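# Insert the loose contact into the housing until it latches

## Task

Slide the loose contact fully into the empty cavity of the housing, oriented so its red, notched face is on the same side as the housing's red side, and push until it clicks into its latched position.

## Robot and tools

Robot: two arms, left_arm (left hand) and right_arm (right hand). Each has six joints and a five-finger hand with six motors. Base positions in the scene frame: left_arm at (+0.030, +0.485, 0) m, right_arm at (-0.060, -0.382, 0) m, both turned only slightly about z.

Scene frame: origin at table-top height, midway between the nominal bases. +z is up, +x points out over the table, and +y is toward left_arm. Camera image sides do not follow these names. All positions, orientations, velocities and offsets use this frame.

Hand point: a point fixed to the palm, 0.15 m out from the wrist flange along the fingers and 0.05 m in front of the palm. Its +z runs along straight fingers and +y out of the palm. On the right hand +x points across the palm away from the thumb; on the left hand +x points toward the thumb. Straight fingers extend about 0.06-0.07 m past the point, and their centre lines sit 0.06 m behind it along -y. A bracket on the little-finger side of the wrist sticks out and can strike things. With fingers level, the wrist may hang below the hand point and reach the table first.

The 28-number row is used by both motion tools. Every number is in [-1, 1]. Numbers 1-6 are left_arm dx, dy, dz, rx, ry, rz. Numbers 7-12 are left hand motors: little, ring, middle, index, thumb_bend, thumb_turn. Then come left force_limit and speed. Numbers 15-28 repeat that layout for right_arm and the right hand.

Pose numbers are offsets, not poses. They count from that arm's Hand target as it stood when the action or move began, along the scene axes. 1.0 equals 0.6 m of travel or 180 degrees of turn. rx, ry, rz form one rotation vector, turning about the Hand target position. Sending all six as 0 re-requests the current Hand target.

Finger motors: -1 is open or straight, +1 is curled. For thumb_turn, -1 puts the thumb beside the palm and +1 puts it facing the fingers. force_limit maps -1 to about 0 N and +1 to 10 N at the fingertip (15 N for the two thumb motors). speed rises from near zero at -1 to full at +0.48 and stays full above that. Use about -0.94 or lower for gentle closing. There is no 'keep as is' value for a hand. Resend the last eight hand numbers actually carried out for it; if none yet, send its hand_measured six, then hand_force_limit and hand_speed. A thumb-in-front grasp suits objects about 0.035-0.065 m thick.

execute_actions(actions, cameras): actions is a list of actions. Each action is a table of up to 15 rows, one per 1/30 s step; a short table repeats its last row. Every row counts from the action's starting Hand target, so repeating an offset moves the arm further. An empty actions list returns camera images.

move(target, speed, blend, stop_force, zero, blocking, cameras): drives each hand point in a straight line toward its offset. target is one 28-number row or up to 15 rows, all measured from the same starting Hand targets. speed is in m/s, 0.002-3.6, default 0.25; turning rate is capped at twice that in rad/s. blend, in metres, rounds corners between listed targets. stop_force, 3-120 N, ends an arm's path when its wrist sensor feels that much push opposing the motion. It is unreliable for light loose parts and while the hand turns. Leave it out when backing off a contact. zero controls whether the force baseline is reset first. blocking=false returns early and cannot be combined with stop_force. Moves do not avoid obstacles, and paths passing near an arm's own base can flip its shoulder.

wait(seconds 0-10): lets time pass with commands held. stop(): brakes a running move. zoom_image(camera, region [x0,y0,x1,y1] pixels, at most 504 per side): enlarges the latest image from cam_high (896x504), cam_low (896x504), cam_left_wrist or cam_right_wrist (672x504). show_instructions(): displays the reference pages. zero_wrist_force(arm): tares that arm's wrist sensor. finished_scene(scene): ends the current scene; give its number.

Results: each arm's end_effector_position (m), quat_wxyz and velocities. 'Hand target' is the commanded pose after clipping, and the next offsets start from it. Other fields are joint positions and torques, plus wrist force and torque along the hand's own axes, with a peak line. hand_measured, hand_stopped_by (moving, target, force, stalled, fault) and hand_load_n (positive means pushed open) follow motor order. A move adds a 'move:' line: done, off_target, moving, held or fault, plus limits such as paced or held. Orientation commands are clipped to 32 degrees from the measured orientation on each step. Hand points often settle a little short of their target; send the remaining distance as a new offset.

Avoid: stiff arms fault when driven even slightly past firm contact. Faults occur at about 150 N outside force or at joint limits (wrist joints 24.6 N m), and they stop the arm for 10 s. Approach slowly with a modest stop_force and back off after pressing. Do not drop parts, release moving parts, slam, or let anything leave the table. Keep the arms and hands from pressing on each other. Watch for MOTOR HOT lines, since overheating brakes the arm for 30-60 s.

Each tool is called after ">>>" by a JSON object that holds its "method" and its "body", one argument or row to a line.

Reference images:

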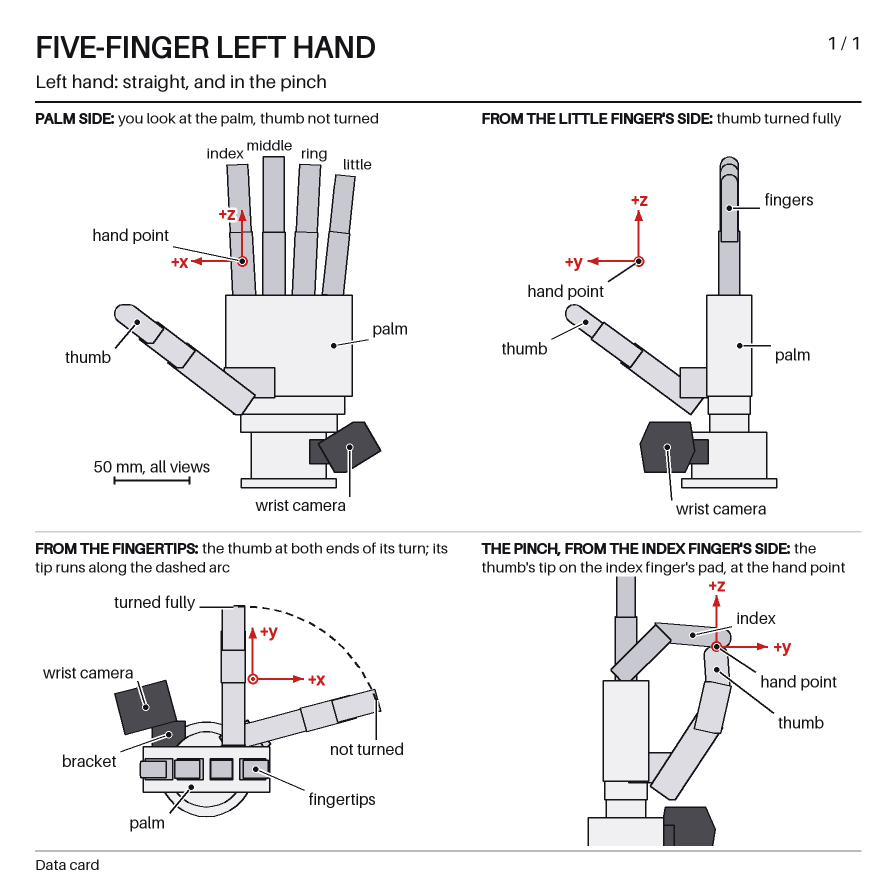

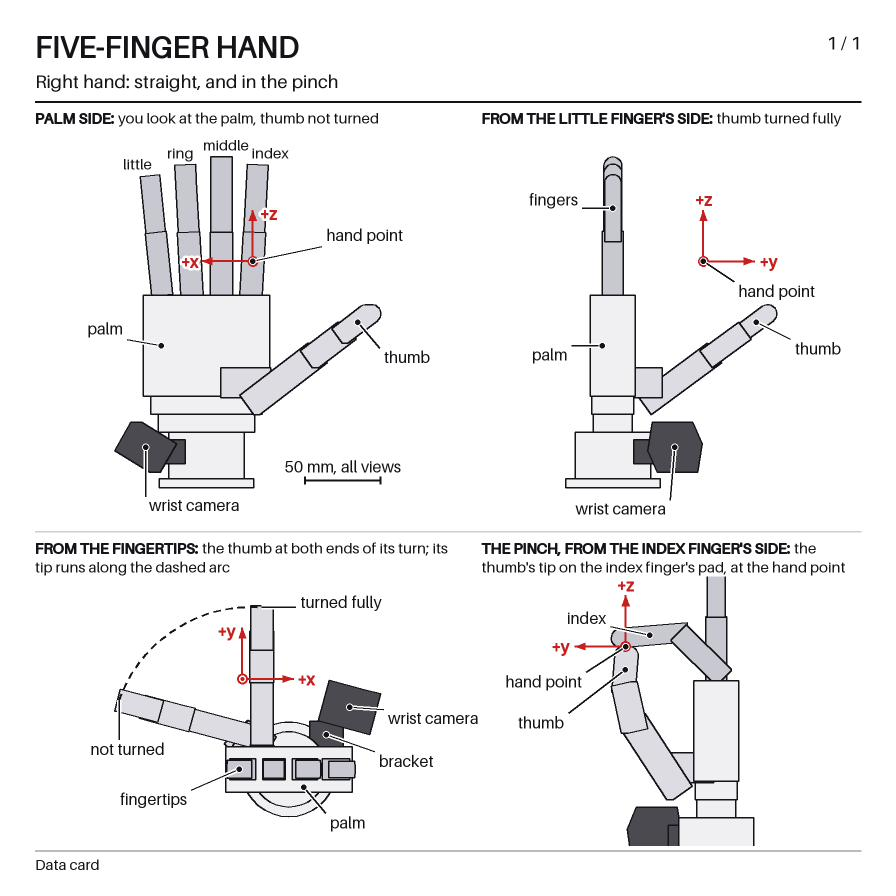

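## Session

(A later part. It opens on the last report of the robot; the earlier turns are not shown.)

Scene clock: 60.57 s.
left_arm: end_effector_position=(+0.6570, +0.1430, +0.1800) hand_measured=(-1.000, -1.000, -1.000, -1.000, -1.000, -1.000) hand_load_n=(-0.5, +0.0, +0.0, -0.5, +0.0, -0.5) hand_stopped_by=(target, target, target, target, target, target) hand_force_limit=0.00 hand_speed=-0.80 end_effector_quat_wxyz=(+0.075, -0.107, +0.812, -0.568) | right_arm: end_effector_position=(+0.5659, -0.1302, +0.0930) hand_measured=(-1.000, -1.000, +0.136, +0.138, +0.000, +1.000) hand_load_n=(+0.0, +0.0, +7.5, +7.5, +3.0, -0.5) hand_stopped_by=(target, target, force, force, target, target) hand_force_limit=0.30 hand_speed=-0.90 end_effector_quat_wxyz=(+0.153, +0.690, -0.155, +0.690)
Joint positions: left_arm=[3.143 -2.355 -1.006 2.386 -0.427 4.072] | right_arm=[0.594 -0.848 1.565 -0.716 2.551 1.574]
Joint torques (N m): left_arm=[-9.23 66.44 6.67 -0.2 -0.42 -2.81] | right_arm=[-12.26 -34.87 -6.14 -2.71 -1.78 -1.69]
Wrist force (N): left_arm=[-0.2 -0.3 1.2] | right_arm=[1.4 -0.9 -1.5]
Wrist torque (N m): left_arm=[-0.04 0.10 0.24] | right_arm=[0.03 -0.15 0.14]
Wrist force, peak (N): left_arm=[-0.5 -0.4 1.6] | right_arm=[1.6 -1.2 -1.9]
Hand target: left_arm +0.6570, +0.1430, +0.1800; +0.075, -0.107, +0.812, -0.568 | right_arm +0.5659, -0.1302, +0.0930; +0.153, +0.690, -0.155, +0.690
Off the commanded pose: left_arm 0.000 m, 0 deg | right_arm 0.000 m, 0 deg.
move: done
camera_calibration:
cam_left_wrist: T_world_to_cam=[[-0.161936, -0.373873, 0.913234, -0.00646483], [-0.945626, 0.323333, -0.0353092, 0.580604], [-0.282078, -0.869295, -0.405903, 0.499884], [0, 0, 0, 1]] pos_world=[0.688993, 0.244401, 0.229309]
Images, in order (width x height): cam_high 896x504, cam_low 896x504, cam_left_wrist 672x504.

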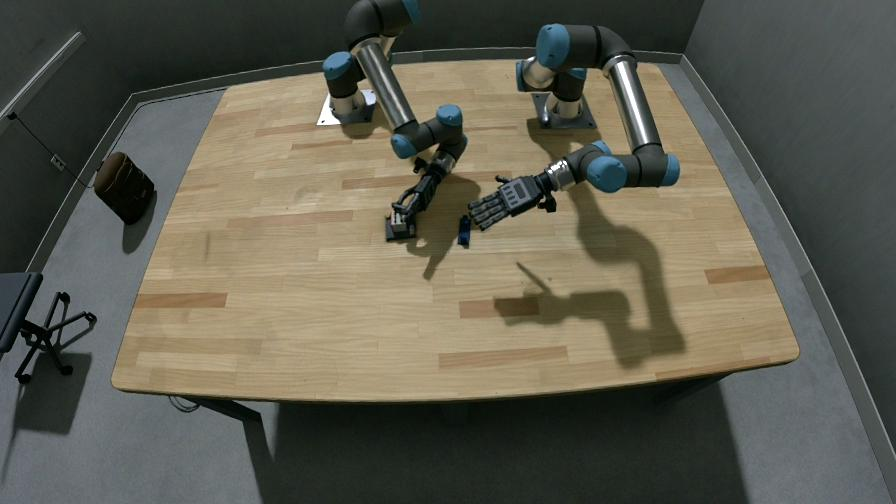

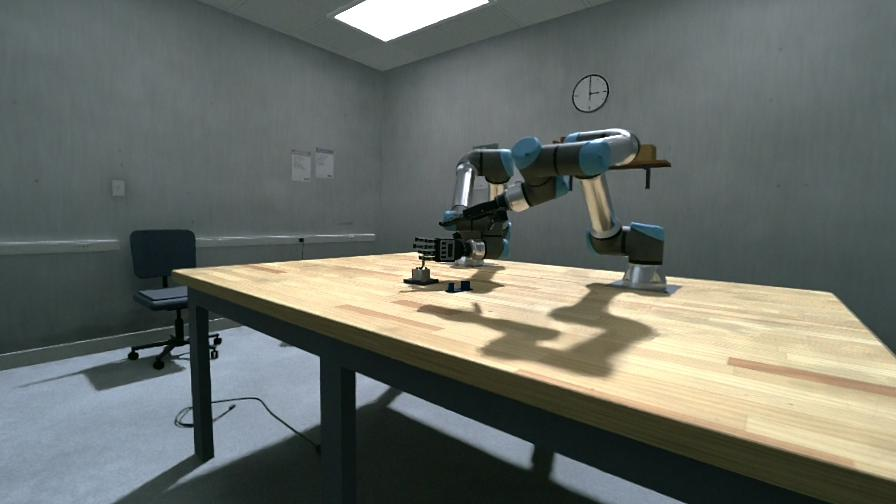

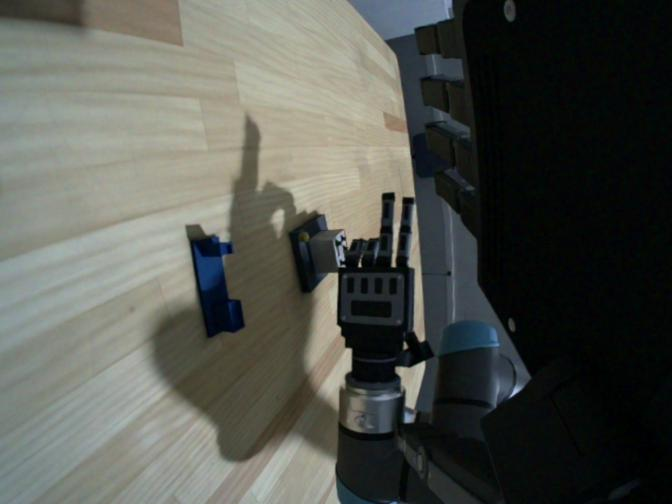

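>>> {"method": "zoom_image", "body": {
  "camera": "cam_high",
  "region": [396, 210, 406, 220]
}}

>>> {"method": "zoom_image", "body": {
  "camera": "cam_left_wrist",
  "region": [330, 238, 354, 262]
}}

>>> {"method": "zoom_image", "body": {
  "camera": "cam_low",
  "region": [417, 259, 431, 273]
}}

Scaled by 50.400 from the camera's 896x504 image, which has a finer 1280x720 frame.

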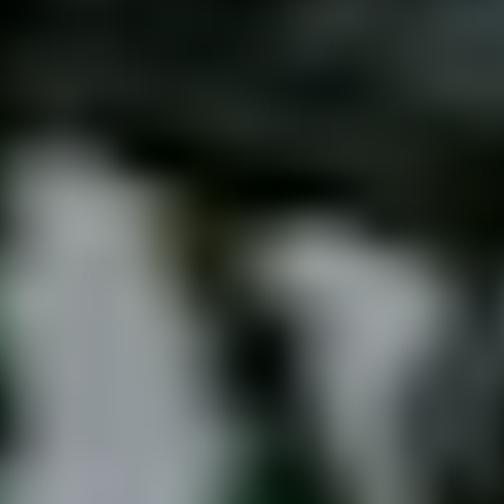

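Scaled by 21.000 from the camera's 672x504 image, which has a finer 960x720 frame.

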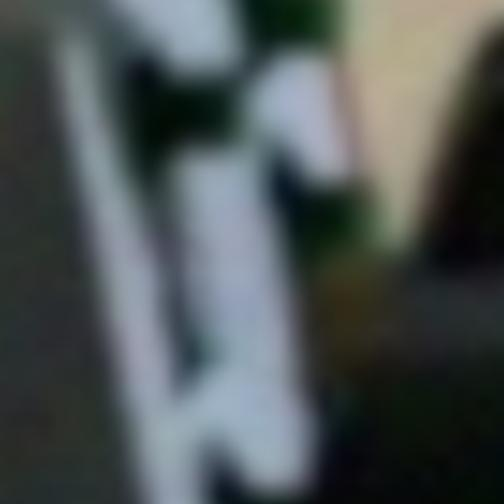

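Scaled by 36.000 from the camera's 896x504 image, which has a finer 1280x720 frame.

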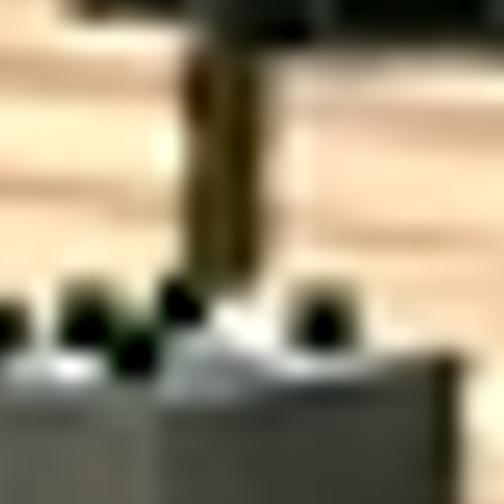

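>>> {"method": "move", "body": {
  "target": [
    [0,0,0,0,0,0,-1,-1,-1,-1,-1,-1,0,-0.8,0.001,0.0013,-0.0070,0,0,0,-1,-1,0.43,0.43,0.0,1,0.3,-0.9]
  ],
  "stop_force": 3,
  "speed": 0.02,
  "cameras": ["cam_high", "cam_low", "cam_left_wrist"]
}}

>>> {"method": "zoom_image", "body": {
  "camera": "cam_low",
  "region": [417, 259, 431, 273]
}}

>>> {"method": "zoom_image", "body": {
  "camera": "cam_high",
  "region": [394, 208, 408, 222]
}}

>>> {"method": "zoom_image", "body": {
  "camera": "cam_left_wrist",
  "region": [330, 238, 354, 262]
}}

Scene clock: 63.53 s.
left_arm: end_effector_position=(+0.6570, +0.1430, +0.1800) hand_measured=(-1.000, -1.000, -1.000, -1.000, -1.000, -1.000) hand_load_n=(+0.0, +0.0, +0.0, +0.0, +0.0, -0.5) hand_stopped_by=(target, target, target, target, target, target) hand_force_limit=0.00 hand_speed=-0.80 end_effector_quat_wxyz=(+0.075, -0.107, +0.812, -0.568) | right_arm: end_effector_position=(+0.5665, -0.1294, +0.0888) hand_measured=(-1.000, -1.000, +0.136, +0.138, +0.000, +1.000) hand_load_n=(+0.0, +0.0, +7.5, +7.5, +3.0, -0.5) hand_stopped_by=(target, target, force, force, target, target) hand_force_limit=0.30 hand_speed=-0.90 end_effector_quat_wxyz=(+0.153, +0.690, -0.155, +0.690)
Joint positions: left_arm=[3.143 -2.355 -1.006 2.386 -0.427 4.072] | right_arm=[0.595 -0.84 1.563 -0.722 2.552 1.574]
Joint torques (N m): left_arm=[-8.52 65.92 7.37 -0.21 -0.36 -2.63] | right_arm=[9.52 -35.24 -29.12 -2.73 1.95 -0.69]
Wrist force (N): left_arm=[-0.4 -0.1 1.2] | right_arm=[1.6 -0.9 -1.6]
Wrist torque (N m): left_arm=[0.00 0.13 0.23] | right_arm=[0.05 -0.18 0.15]
Wrist force, peak (N): left_arm=[-0.5 -0.2 1.5] | right_arm=[1.6 -1.2 -1.9]
Hand target: left_arm +0.6570, +0.1430, +0.1800; +0.075, -0.107, +0.812, -0.568 | right_arm +0.5665, -0.1294, +0.0888; +0.153, +0.690, -0.155, +0.690
Off the commanded pose: left_arm 0.000 m, 0 deg | right_arm 0.000 m, 0 deg.
move: done
camera_calibration:
cam_left_wrist: T_world_to_cam=[[-0.161936, -0.373873, 0.913234, -0.00646483], [-0.945626, 0.323333, -0.0353092, 0.580604], [-0.282078, -0.869295, -0.405903, 0.499884], [0, 0, 0, 1]] pos_world=[0.688993, 0.244401, 0.229309]
Images, in order (width x height): cam_high 896x504, cam_low 896x504, cam_left_wrist 672x504.

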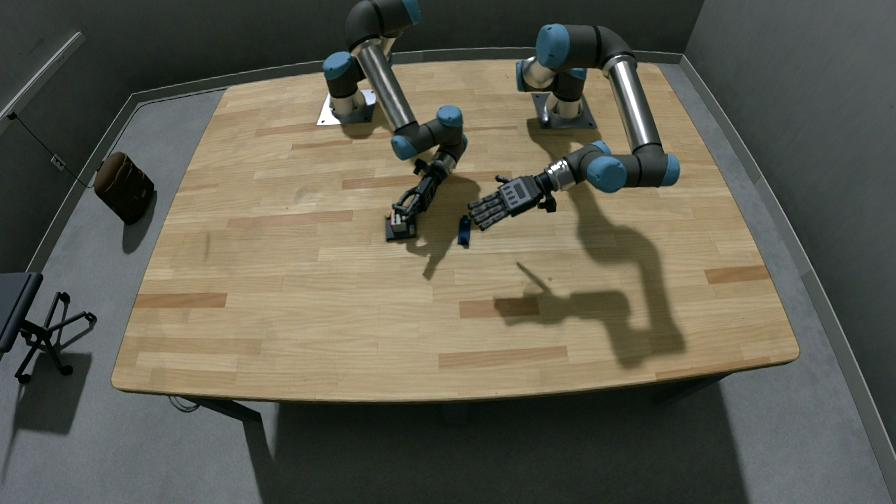

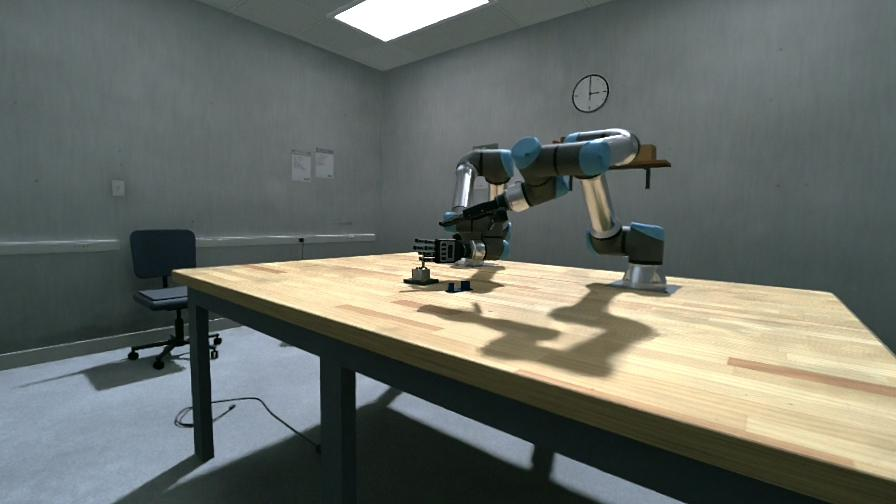

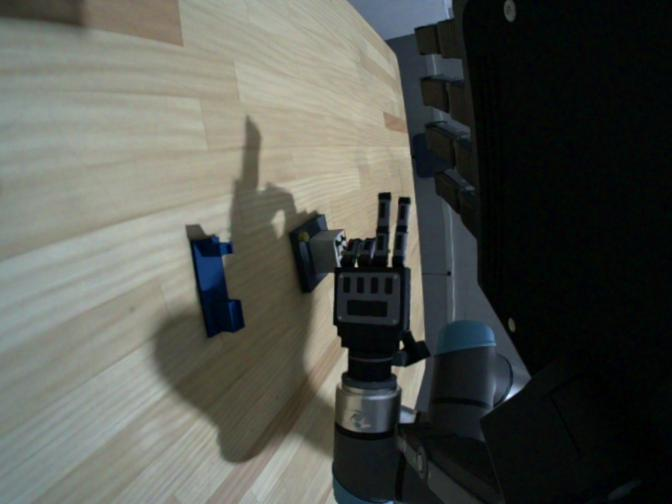

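Scaled by 36.000 from the camera's 896x504 image, which has a finer 1280x720 frame.

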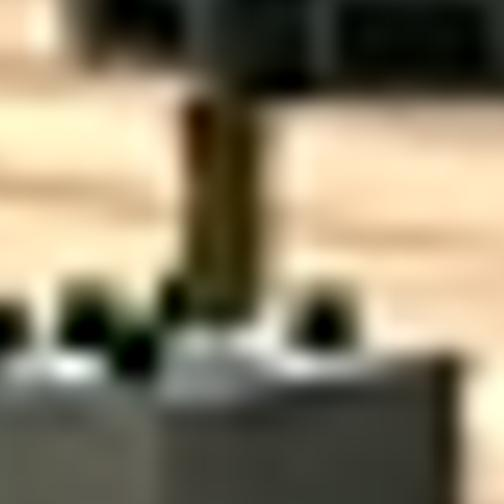

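Scaled by 36.000 from the camera's 896x504 image, which has a finer 1280x720 frame.

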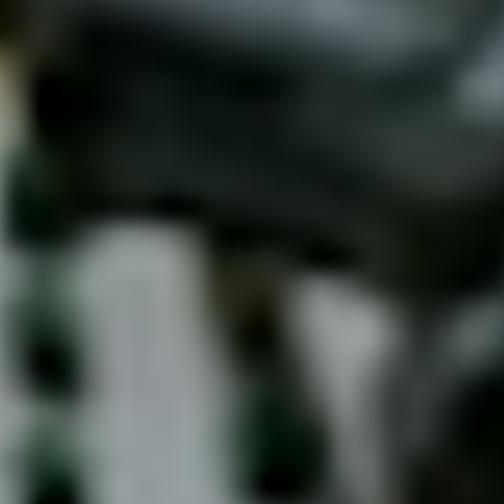

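Scaled by 21.000 from the camera's 672x504 image, which has a finer 960x720 frame.

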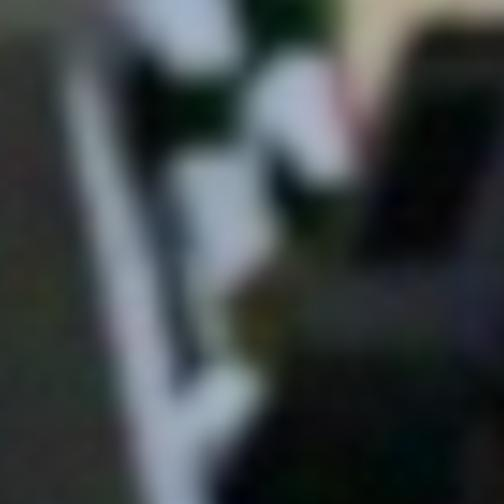

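>>> {"method": "move", "body": {
  "target": [
    [0,0,0,0,0,0,-1,-1,-1,-1,-1,-1,0,-0.8,0.0,0.0008,0,0,0,0,-1,-1,0.43,0.43,0.0,1,0.3,-0.9],
    [0,0,0,0,0,0,-1,-1,-1,-1,-1,-1,0,-0.8,0.0,0.0008,-0.04,0,0,0,-1,-1,0.43,0.43,0.0,1,0.3,-0.9]
  ],
  "stop_force": 3,
  "speed": 0.012,
  "cameras": ["cam_high", "cam_low", "cam_left_wrist"]
}}

>>> {"method": "zoom_image", "body": {
  "camera": "cam_low",
  "region": [408, 254, 434, 280]
}}

>>> {"method": "zoom_image", "body": {
  "camera": "cam_high",
  "region": [391, 209, 409, 227]
}}

>>> {"method": "zoom_image", "body": {
  "camera": "cam_left_wrist",
  "region": [330, 238, 354, 262]
}}

Scene clock: 67.67 s.
left_arm: end_effector_position=(+0.6570, +0.1430, +0.1800) hand_measured=(-1.000, -1.000, -1.000, -1.000, -1.000, -1.000) hand_load_n=(+0.0, +0.0, +0.0, +0.0, +0.0, +0.0) hand_stopped_by=(target, target, target, target, target, target) hand_force_limit=0.00 hand_speed=-0.80 end_effector_quat_wxyz=(+0.075, -0.107, +0.812, -0.568) | right_arm: end_effector_position=(+0.5665, -0.1289, +0.0664) hand_measured=(-1.000, -1.000, +0.136, +0.138, +0.000, +1.000) hand_load_n=(+0.0, +0.0, +8.0, +6.5, +1.0, -0.5) hand_stopped_by=(target, target, force, force, target, target) hand_force_limit=0.30 hand_speed=-0.90 end_effector_quat_wxyz=(+0.153, +0.690, -0.155, +0.690)
Joint positions: left_arm=[3.143 -2.355 -1.006 2.386 -0.427 4.072] | right_arm=[0.596 -0.804 1.568 -0.764 2.552 1.574]
Joint torques (N m): left_arm=[-9.04 66.54 8.13 -0.24 -0.35 -2.54] | right_arm=[2.96 -52.42 -28.23 0.65 1.94 1.25]
Wrist force (N): left_arm=[-0.2 -0.3 1.4] | right_arm=[0.3 -4.0 -2.8]
Wrist torque (N m): left_arm=[-0.06 0.10 0.24] | right_arm=[-0.10 -0.19 0.16]
Wrist force, peak (N): left_arm=[-0.5 -0.2 1.6] | right_arm=[5.2 -4.0 -2.8]
Hand target: left_arm +0.6570, +0.1430, +0.1800; +0.075, -0.107, +0.812, -0.568 | right_arm +0.5665, -0.1289, +0.0664; +0.153, +0.690, -0.155, +0.690 (not the last commanded pose)
Off the commanded pose: left_arm 0.000 m, 0 deg | right_arm 0.002 m, 0 deg.
move: contact (right_arm); path passed 1 of 2 targets
camera_calibration:
cam_left_wrist: T_world_to_cam=[[-0.161936, -0.373873, 0.913234, -0.00646483], [-0.945626, 0.323333, -0.0353092, 0.580604], [-0.282078, -0.869295, -0.405903, 0.499884], [0, 0, 0, 1]] pos_world=[0.688993, 0.244401, 0.229309]
Images, in order (width x height): cam_high 896x504, cam_low 896x504, cam_left_wrist 672x504.

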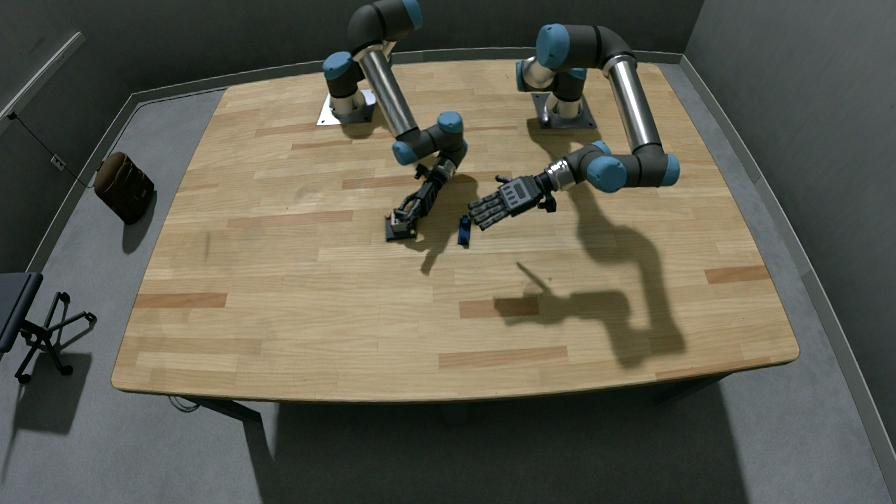

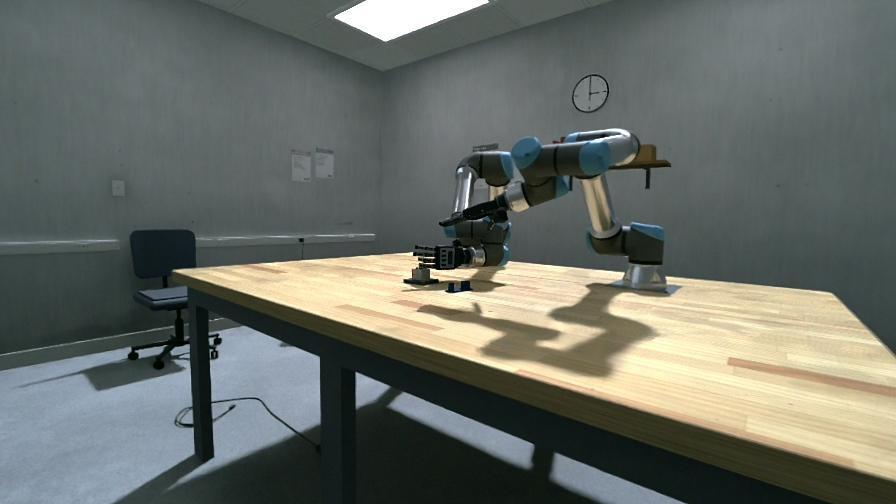

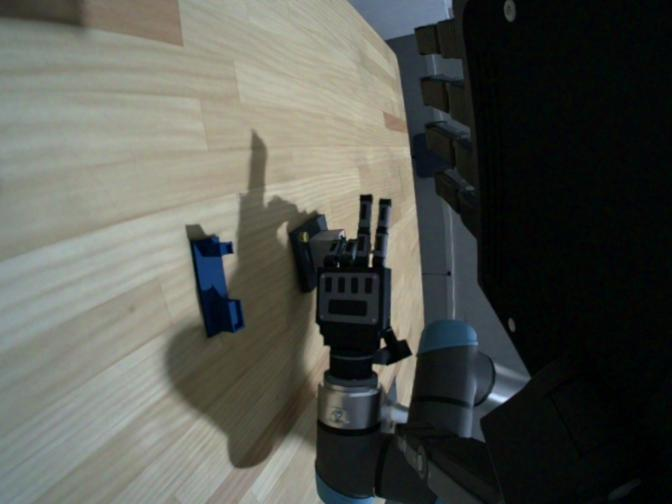

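Scaled by 19.385 from the camera's 896x504 image, which has a finer 1280x720 frame.

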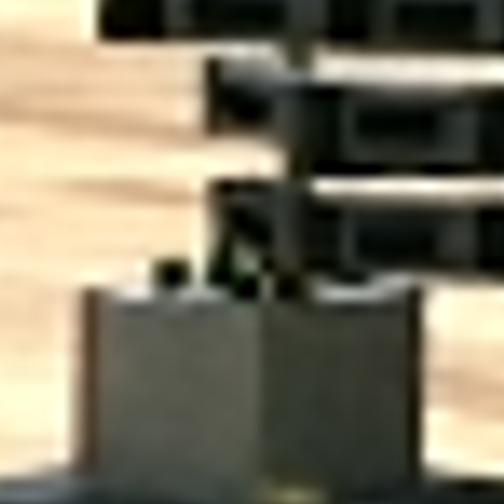

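Scaled by 28.000 from the camera's 896x504 image, which has a finer 1280x720 frame.

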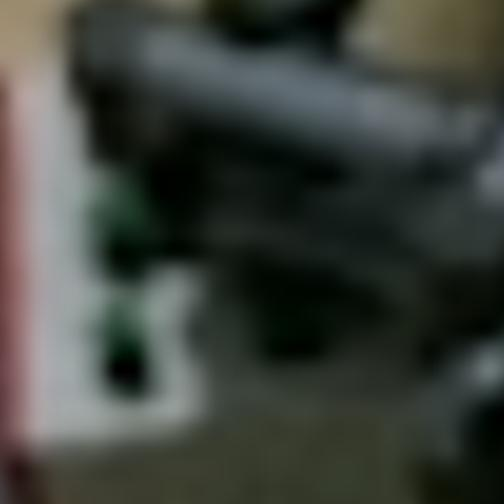

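Scaled by 21.000 from the camera's 672x504 image, which has a finer 960x720 frame.

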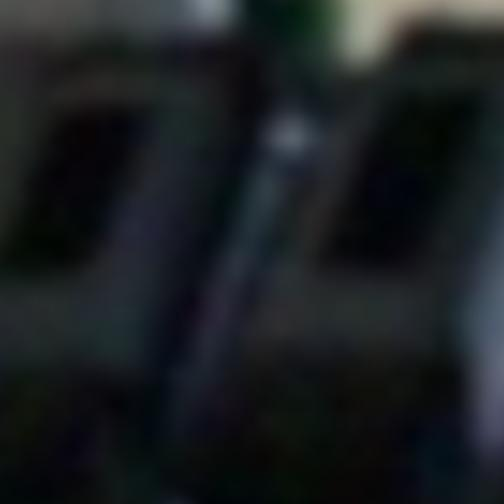

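>>> {"method": "execute_actions", "body": {
  "actions": [
    [[0,0,0,0,0,0,-1,-1,-1,-1,-1,-1,0,-0.8,0,0,0,0,0,0,-1,-1,0.46,0.46,0.0,1,0.8,-0.9]]
  ]
}}

>>> {"method": "move", "body": {
  "target": [0,0,0,0,0,0,-1,-1,-1,-1,-1,-1,0,-0.8,0.0,0.0,-0.014,0,0,0,-1,-1,0.46,0.46,0.0,1,0.8,-0.9],
  "stop_force": 9,
  "speed": 0.012,
  "cameras": ["cam_high", "cam_low", "cam_left_wrist"]
}}

>>> {"method": "zoom_image", "body": {
  "camera": "cam_low",
  "region": [408, 254, 434, 280]
}}

Scene clock: 70.27 s.
left_arm: end_effector_position=(+0.6570, +0.1430, +0.1800) hand_measured=(-1.000, -1.000, -1.000, -1.000, -1.000, -1.000) hand_load_n=(+0.0, +0.0, +0.0, +0.0, +0.0, +0.0) hand_stopped_by=(target, target, target, target, target, target) hand_force_limit=0.00 hand_speed=-0.80 end_effector_quat_wxyz=(+0.075, -0.107, +0.812, -0.568) | right_arm: end_effector_position=(+0.5665, -0.1289, +0.0664) hand_measured=(-1.000, -1.000, +0.142, +0.144, +0.000, +1.000) hand_load_n=(+0.0, +0.0, +10.0, +10.5, +2.0, -0.5) hand_stopped_by=(target, target, force, force, target, target) hand_force_limit=0.80 hand_speed=-0.90 end_effector_quat_wxyz=(+0.153, +0.690, -0.155, +0.690)
Joint positions: left_arm=[3.143 -2.355 -1.006 2.386 -0.427 4.072] | right_arm=[0.596 -0.804 1.568 -0.764 2.552 1.574]
Joint torques (N m): left_arm=[-8.52 66.11 8.85 0 -0.31 -2.65] | right_arm=[3.08 -48.09 -24.68 0.36 1.98 1.12]
Wrist force (N): left_arm=[-0.4 -0.2 1.3] | right_arm=[1.2 -4.0 -2.2]
Wrist torque (N m): left_arm=[-0.03 0.12 0.23] | right_arm=[-0.10 -0.10 0.15]
Wrist force, peak (N): left_arm=[-0.6 -0.3 1.5] | right_arm=[0.2 -4.1 -2.9]
Hand target: left_arm +0.6570, +0.1430, +0.1800; +0.075, -0.107, +0.812, -0.568 | right_arm +0.5665, -0.1289, +0.0664; +0.153, +0.690, -0.155, +0.690
Off the commanded pose: left_arm 0.000 m, 0 deg | right_arm 0.000 m, 0 deg.
Step readings (end_effector_position of left_arm | right_arm):
0: (+0.6570, +0.1430, +0.1800) | (+0.5665, -0.1289, +0.0664)
1: (+0.6570, +0.1430, +0.1800) | (+0.5665, -0.1289, +0.0664)
2: (+0.6570, +0.1430, +0.1800) | (+0.5665, -0.1289, +0.0664)
4: (+0.6570, +0.1430, +0.1800) | (+0.5665, -0.1289, +0.0664)
8: (+0.6570, +0.1430, +0.1800) | (+0.5665, -0.1289, +0.0664)
15: (+0.6570, +0.1430, +0.1800) | (+0.5665, -0.1289, +0.0664)

Scene clock: 71.83 s.
left_arm: end_effector_position=(+0.6570, +0.1430, +0.1800) hand_measured=(-1.000, -1.000, -1.000, -1.000, -1.000, -1.000) hand_load_n=(+0.0, +0.0, +0.0, +0.0, +0.0, +0.0) hand_stopped_by=(target, target, target, target, target, target) hand_force_limit=0.00 hand_speed=-0.80 end_effector_quat_wxyz=(+0.075, -0.107, +0.812, -0.568) | right_arm: end_effector_position=(+0.5666, -0.1289, +0.0645) hand_measured=(-1.000, -1.000, +0.142, +0.144, +0.000, +1.000) hand_load_n=(-0.5, +0.0, +10.0, +9.5, +2.0, -1.0) hand_stopped_by=(target, target, force, force, target, target) hand_force_limit=0.80 hand_speed=-0.90 end_effector_quat_wxyz=(+0.152, +0.690, -0.155, +0.690)
Joint positions: left_arm=[3.143 -2.355 -1.006 2.386 -0.427 4.072] | right_arm=[0.596 -0.801 1.568 -0.767 2.552 1.574]
Joint torques (N m): left_arm=[-8.11 66.42 8.65 -0.24 -0.33 -2.65] | right_arm=[2.65 -45.22 -24.49 1.71 -0.63 1.19]
Wrist force (N): left_arm=[-0.3 -0.3 1.1] | right_arm=[10.3 -3.1 -3.0]
Wrist torque (N m): left_arm=[-0.04 0.11 0.23] | right_arm=[-0.02 -0.02 0.26]
Wrist force, peak (N): left_arm=[-0.6 -0.3 1.5] | right_arm=[18.0 -0.9 -3.2]
Hand target: left_arm +0.6570, +0.1430, +0.1800; +0.075, -0.107, +0.812, -0.568 | right_arm +0.5666, -0.1289, +0.0645; +0.152, +0.690, -0.155, +0.690 (not the last commanded pose)
Off the commanded pose: left_arm 0.000 m, 0 deg | right_arm 0.007 m, 0 deg.
move: contact (right_arm)
camera_calibration:
cam_left_wrist: T_world_to_cam=[[-0.161936, -0.373873, 0.913234, -0.00646483], [-0.945626, 0.323333, -0.0353092, 0.580604], [-0.282078, -0.869295, -0.405903, 0.499884], [0, 0, 0, 1]] pos_world=[0.688993, 0.244401, 0.229309]
Images, in order (width x height): cam_high 896x504, cam_low 896x504, cam_left_wrist 672x504.

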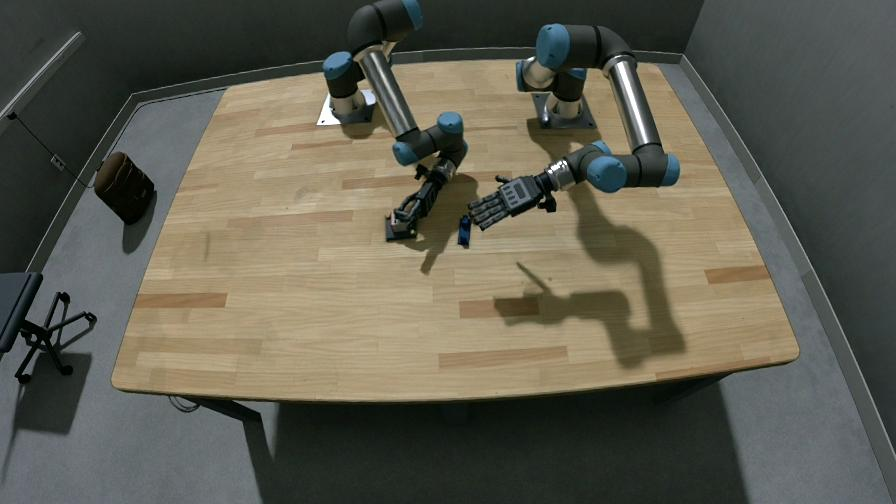

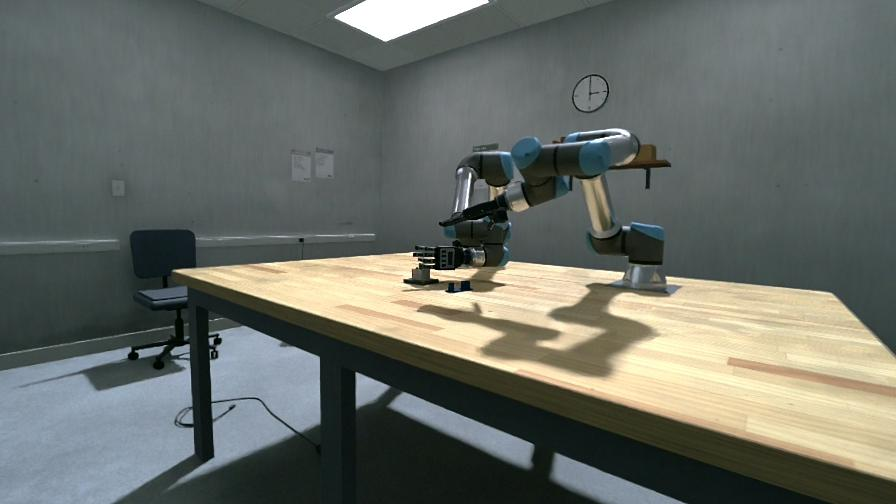

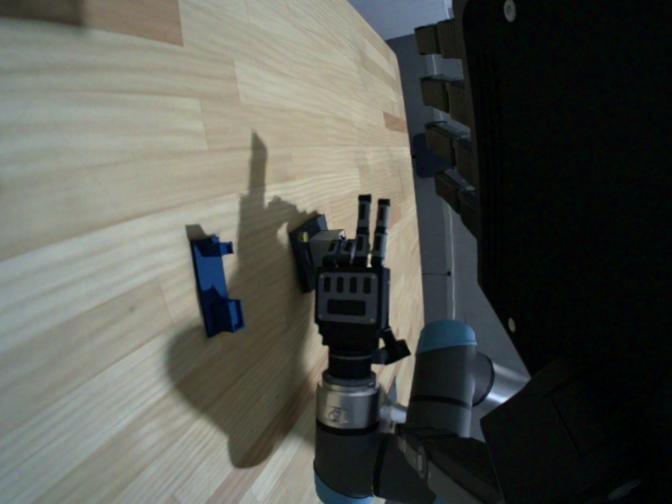

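Scaled by 19.385 from the camera's 896x504 image, which has a finer 1280x720 frame.

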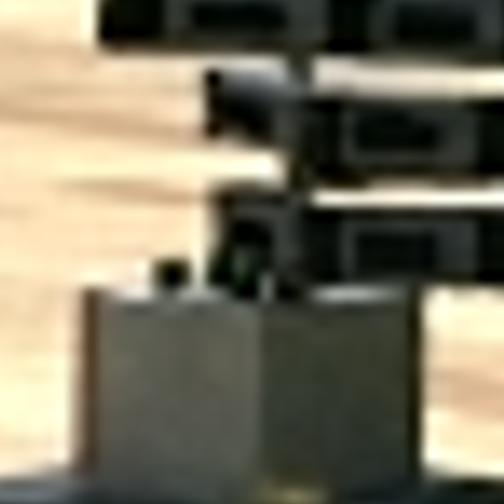

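>>> {"method": "zoom_image", "body": {
  "camera": "cam_high",
  "region": [380, 195, 420, 235]
}}

>>> {"method": "zoom_image", "body": {
  "camera": "cam_left_wrist",
  "region": [310, 220, 370, 280]
}}

Scaled by 12.600 from the camera's 896x504 image, which has a finer 1280x720 frame.

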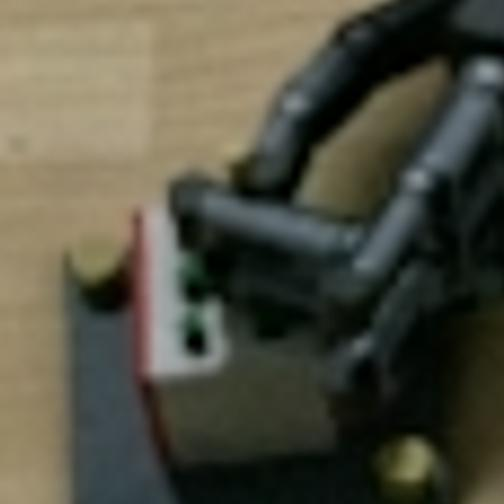

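Scaled by 8.400 from the camera's 672x504 image, which has a finer 960x720 frame.

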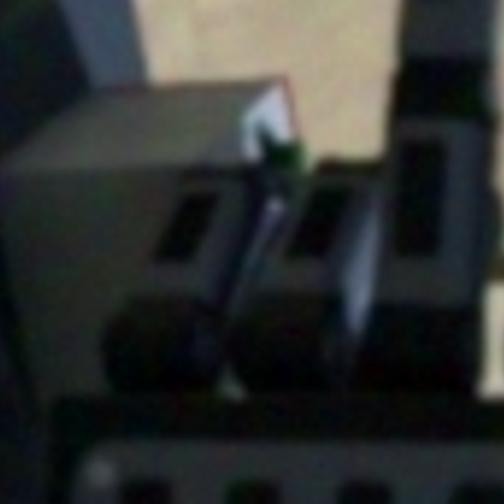

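>>> {"method": "move", "body": {
  "target": [0,0,0,0,0,0,-1,-1,-1,-1,-1,-1,0,-0.8,0.0,0.0,0.0017,0,0,0,-1,-1,0.46,0.46,0.0,1,0.8,-0.9],
  "speed": 0.02
}}

>>> {"method": "execute_actions", "body": {
  "actions": [
    [[0,0,0,0,0,0,-1,-1,-1,-1,-1,-1,0,-0.8,0,0,0,0,0,0,-1,-1,-0.1,-0.1,-0.4,1,0.8,-0.5]],
    [[0,0,0,0,0,0,-1,-1,-1,-1,-1,-1,0,-0.8,0,0,0,0,0,0,-1,-1,-0.1,-0.1,-0.4,1,0.8,-0.5]]
  ],
  "cameras": ["cam_high", "cam_low", "cam_left_wrist", "cam_right_wrist"]
}}

>>> {"method": "zoom_image", "body": {
  "camera": "cam_low",
  "region": [408, 250, 438, 280]
}}

>>> {"method": "zoom_image", "body": {
  "camera": "cam_high",
  "region": [380, 195, 420, 235]
}}

Scene clock: 76.07 s.
left_arm: end_effector_position=(+0.6570, +0.1430, +0.1800) hand_measured=(-1.000, -1.000, -1.000, -1.000, -1.000, -1.000) hand_load_n=(-0.5, +0.0, +0.0, +0.0, +0.0, +0.0) hand_stopped_by=(target, target, target, target, target, target) hand_force_limit=0.00 hand_speed=-0.80 end_effector_quat_wxyz=(+0.075, -0.107, +0.812, -0.568) | right_arm: end_effector_position=(+0.5666, -0.1289, +0.0655) hand_measured=(-1.000, -1.000, +0.142, +0.144, +0.000, +1.000) hand_load_n=(+0.0, +0.0, +10.0, +10.0, +1.5, -0.5) hand_stopped_by=(target, target, force, force, target, target) hand_force_limit=0.80 hand_speed=-0.90 end_effector_quat_wxyz=(+0.152, +0.690, -0.155, +0.690)
Joint positions: left_arm=[3.143 -2.355 -1.006 2.386 -0.427 4.072] | right_arm=[0.596 -0.802 1.568 -0.765 2.552 1.574]
Joint torques (N m): left_arm=[-9.31 65.73 7.36 -0.19 -0.19 -2.98] | right_arm=[3.17 -52.46 -28.29 0.83 -0.77 -0.1]
Wrist force (N): left_arm=[-0.2 -0.1 1.4] | right_arm=[0.3 -2.7 -1.8]
Wrist torque (N m): left_arm=[-0.02 0.11 0.23] | right_arm=[0.04 -0.17 0.14]
Wrist force, peak (N): left_arm=[-0.7 -0.3 1.4] | right_arm=[10.4 -3.4 -3.0]
Hand target: left_arm +0.6570, +0.1430, +0.1800; +0.075, -0.107, +0.812, -0.568 | right_arm +0.5666, -0.1289, +0.0655; +0.152, +0.690, -0.155, +0.690
Off the commanded pose: left_arm 0.000 m, 0 deg | right_arm 0.000 m, 0 deg.
move: done

Scene clock: 77.27 s.
left_arm: end_effector_position=(+0.6570, +0.1430, +0.1800) hand_measured=(-1.000, -1.000, -1.000, -1.000, -1.000, -1.000) hand_load_n=(+0.0, +0.0, +0.0, +0.0, +0.0, -0.5) hand_stopped_by=(target, target, target, target, target, target) hand_force_limit=0.00 hand_speed=-0.80 end_effector_quat_wxyz=(+0.075, -0.107, +0.812, -0.568) | right_arm: end_effector_position=(+0.5666, -0.1289, +0.0655) hand_measured=(-1.000, -1.000, -0.100, -0.100, -0.400, +1.000) hand_load_n=(+0.5, +0.0, +0.0, +0.0, +0.0, +0.5) hand_stopped_by=(target, target, target, target, target, target) hand_force_limit=0.80 hand_speed=-0.50 end_effector_quat_wxyz=(+0.152, +0.690, -0.155, +0.690)
Joint positions: left_arm=[3.143 -2.355 -1.006 2.386 -0.427 4.072] | right_arm=[0.596 -0.802 1.568 -0.765 2.552 1.574]
Joint torques (N m): left_arm=[-8.78 66.36 7.23 -0.25 -0.17 -2.58] | right_arm=[2.58 -51.52 -26.51 -0.19 0.65 -0.43]
Wrist force (N): left_arm=[-0.2 0.0 1.3] | right_arm=[1.5 0.0 -1.2]
Wrist torque (N m): left_arm=[0.00 0.10 0.23] | right_arm=[0.15 -0.18 0.13]
Wrist force, peak (N): left_arm=[-0.3 -0.2 1.6] | right_arm=[1.1 -1.8 -2.6]
Hand target: left_arm +0.6570, +0.1430, +0.1800; +0.075, -0.107, +0.812, -0.568 | right_arm +0.5666, -0.1289, +0.0655; +0.152, +0.690, -0.155, +0.690
Off the commanded pose: left_arm 0.000 m, 0 deg | right_arm 0.000 m, 0 deg.
Step readings (end_effector_position of left_arm | right_arm):
0: (+0.6570, +0.1430, +0.1800) | (+0.5666, -0.1289, +0.0655)
1: (+0.6570, +0.1430, +0.1800) | (+0.5666, -0.1289, +0.0655)
2: (+0.6570, +0.1430, +0.1800) | (+0.5666, -0.1289, +0.0655)
4: (+0.6570, +0.1430, +0.1800) | (+0.5666, -0.1289, +0.0655)
8: (+0.6570, +0.1430, +0.1800) | (+0.5666, -0.1289, +0.0655)
15: (+0.6570, +0.1430, +0.1800) | (+0.5666, -0.1289, +0.0655)
16: (+0.6570, +0.1430, +0.1800) | (+0.5666, -0.1289, +0.0655)
17: (+0.6570, +0.1430, +0.1800) | (+0.5666, -0.1289, +0.0655)
19: (+0.6570, +0.1430, +0.1800) | (+0.5666, -0.1289, +0.0655)
23: (+0.6570, +0.1430, +0.1800) | (+0.5666, -0.1289, +0.0655)
30: (+0.6570, +0.1430, +0.1800) | (+0.5666, -0.1289, +0.0655)
camera_calibration:
cam_left_wrist: T_world_to_cam=[[-0.161936, -0.373873, 0.913234, -0.00646483], [-0.945626, 0.323333, -0.0353092, 0.580604], [-0.282078, -0.869295, -0.405903, 0.499884], [0, 0, 0, 1]] pos_world=[0.688993, 0.244401, 0.229309]
cam_right_wrist: T_world_to_cam=[[-0.418421, -0.866345, 0.272708, 0.102347], [-0.558274, 0.0084858, -0.829613, 0.374678], [0.716417, -0.499373, -0.487209, -0.322168], [0, 0, 0, 1]] pos_world=[0.482804, -0.0753941, 0.125963]

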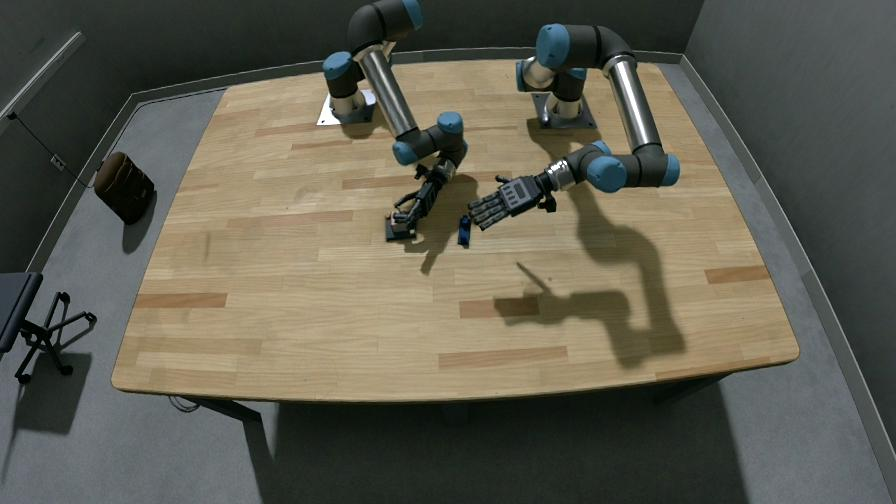

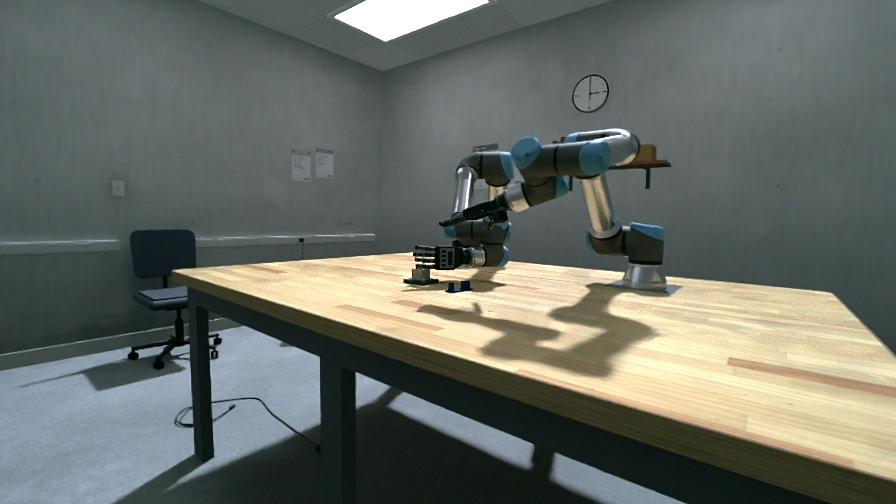

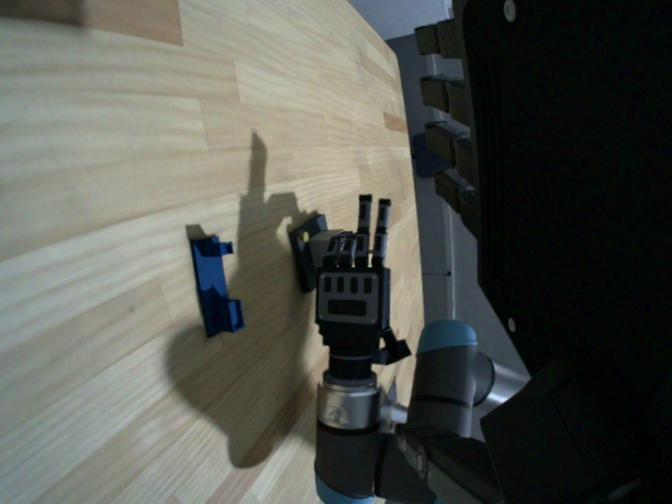

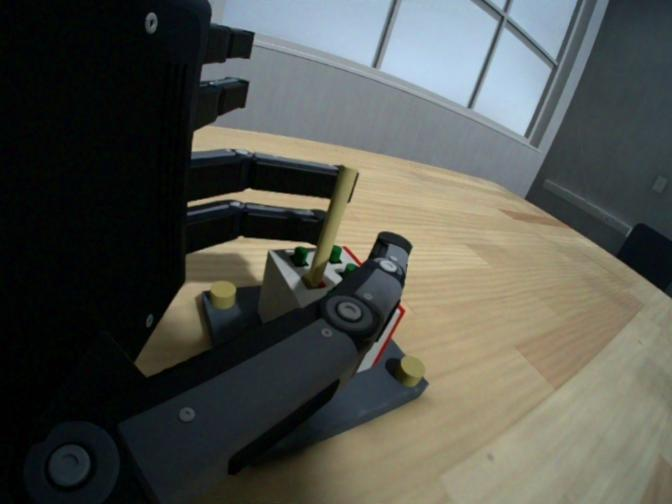

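Scaled by 16.800 from the camera's 896x504 image, which has a finer 1280x720 frame.

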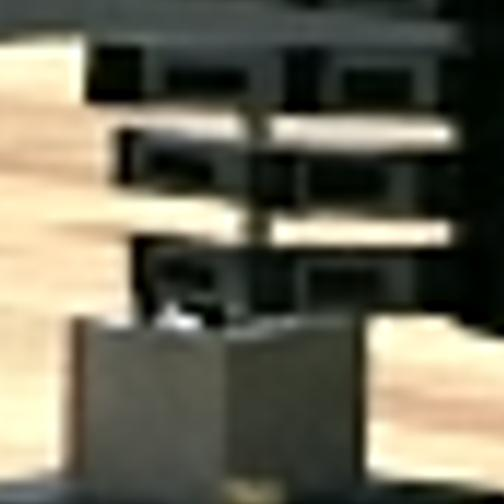

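Scaled by 12.600 from the camera's 896x504 image, which has a finer 1280x720 frame.

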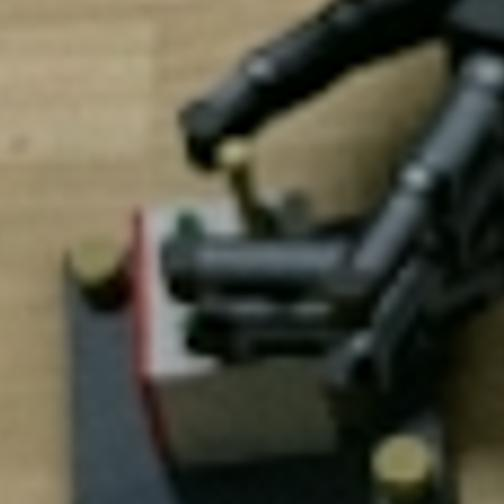

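>>> {"method": "zoom_image", "body": {
  "camera": "cam_right_wrist",
  "region": [260, 150, 420, 310]
}}

>>> {"method": "zoom_image", "body": {
  "camera": "cam_right_wrist",
  "region": [290, 240, 350, 300]
}}

Scaled by 3.150 from the camera's 672x504 image, which has a finer 960x720 frame.

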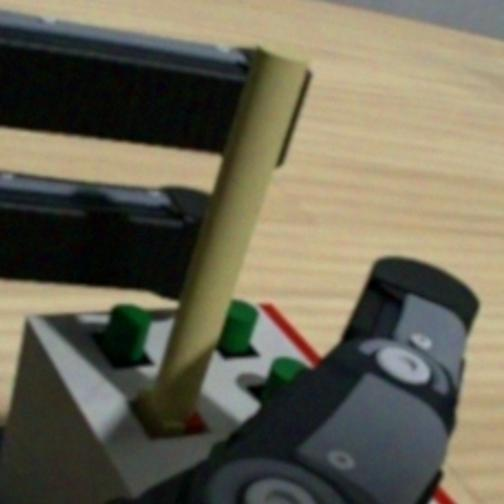

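Scaled by 8.400 from the camera's 672x504 image, which has a finer 960x720 frame.

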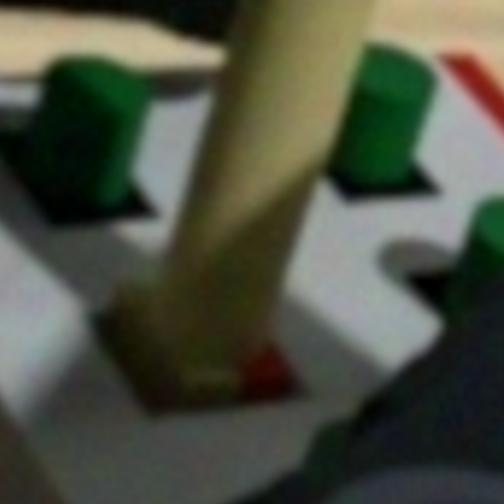

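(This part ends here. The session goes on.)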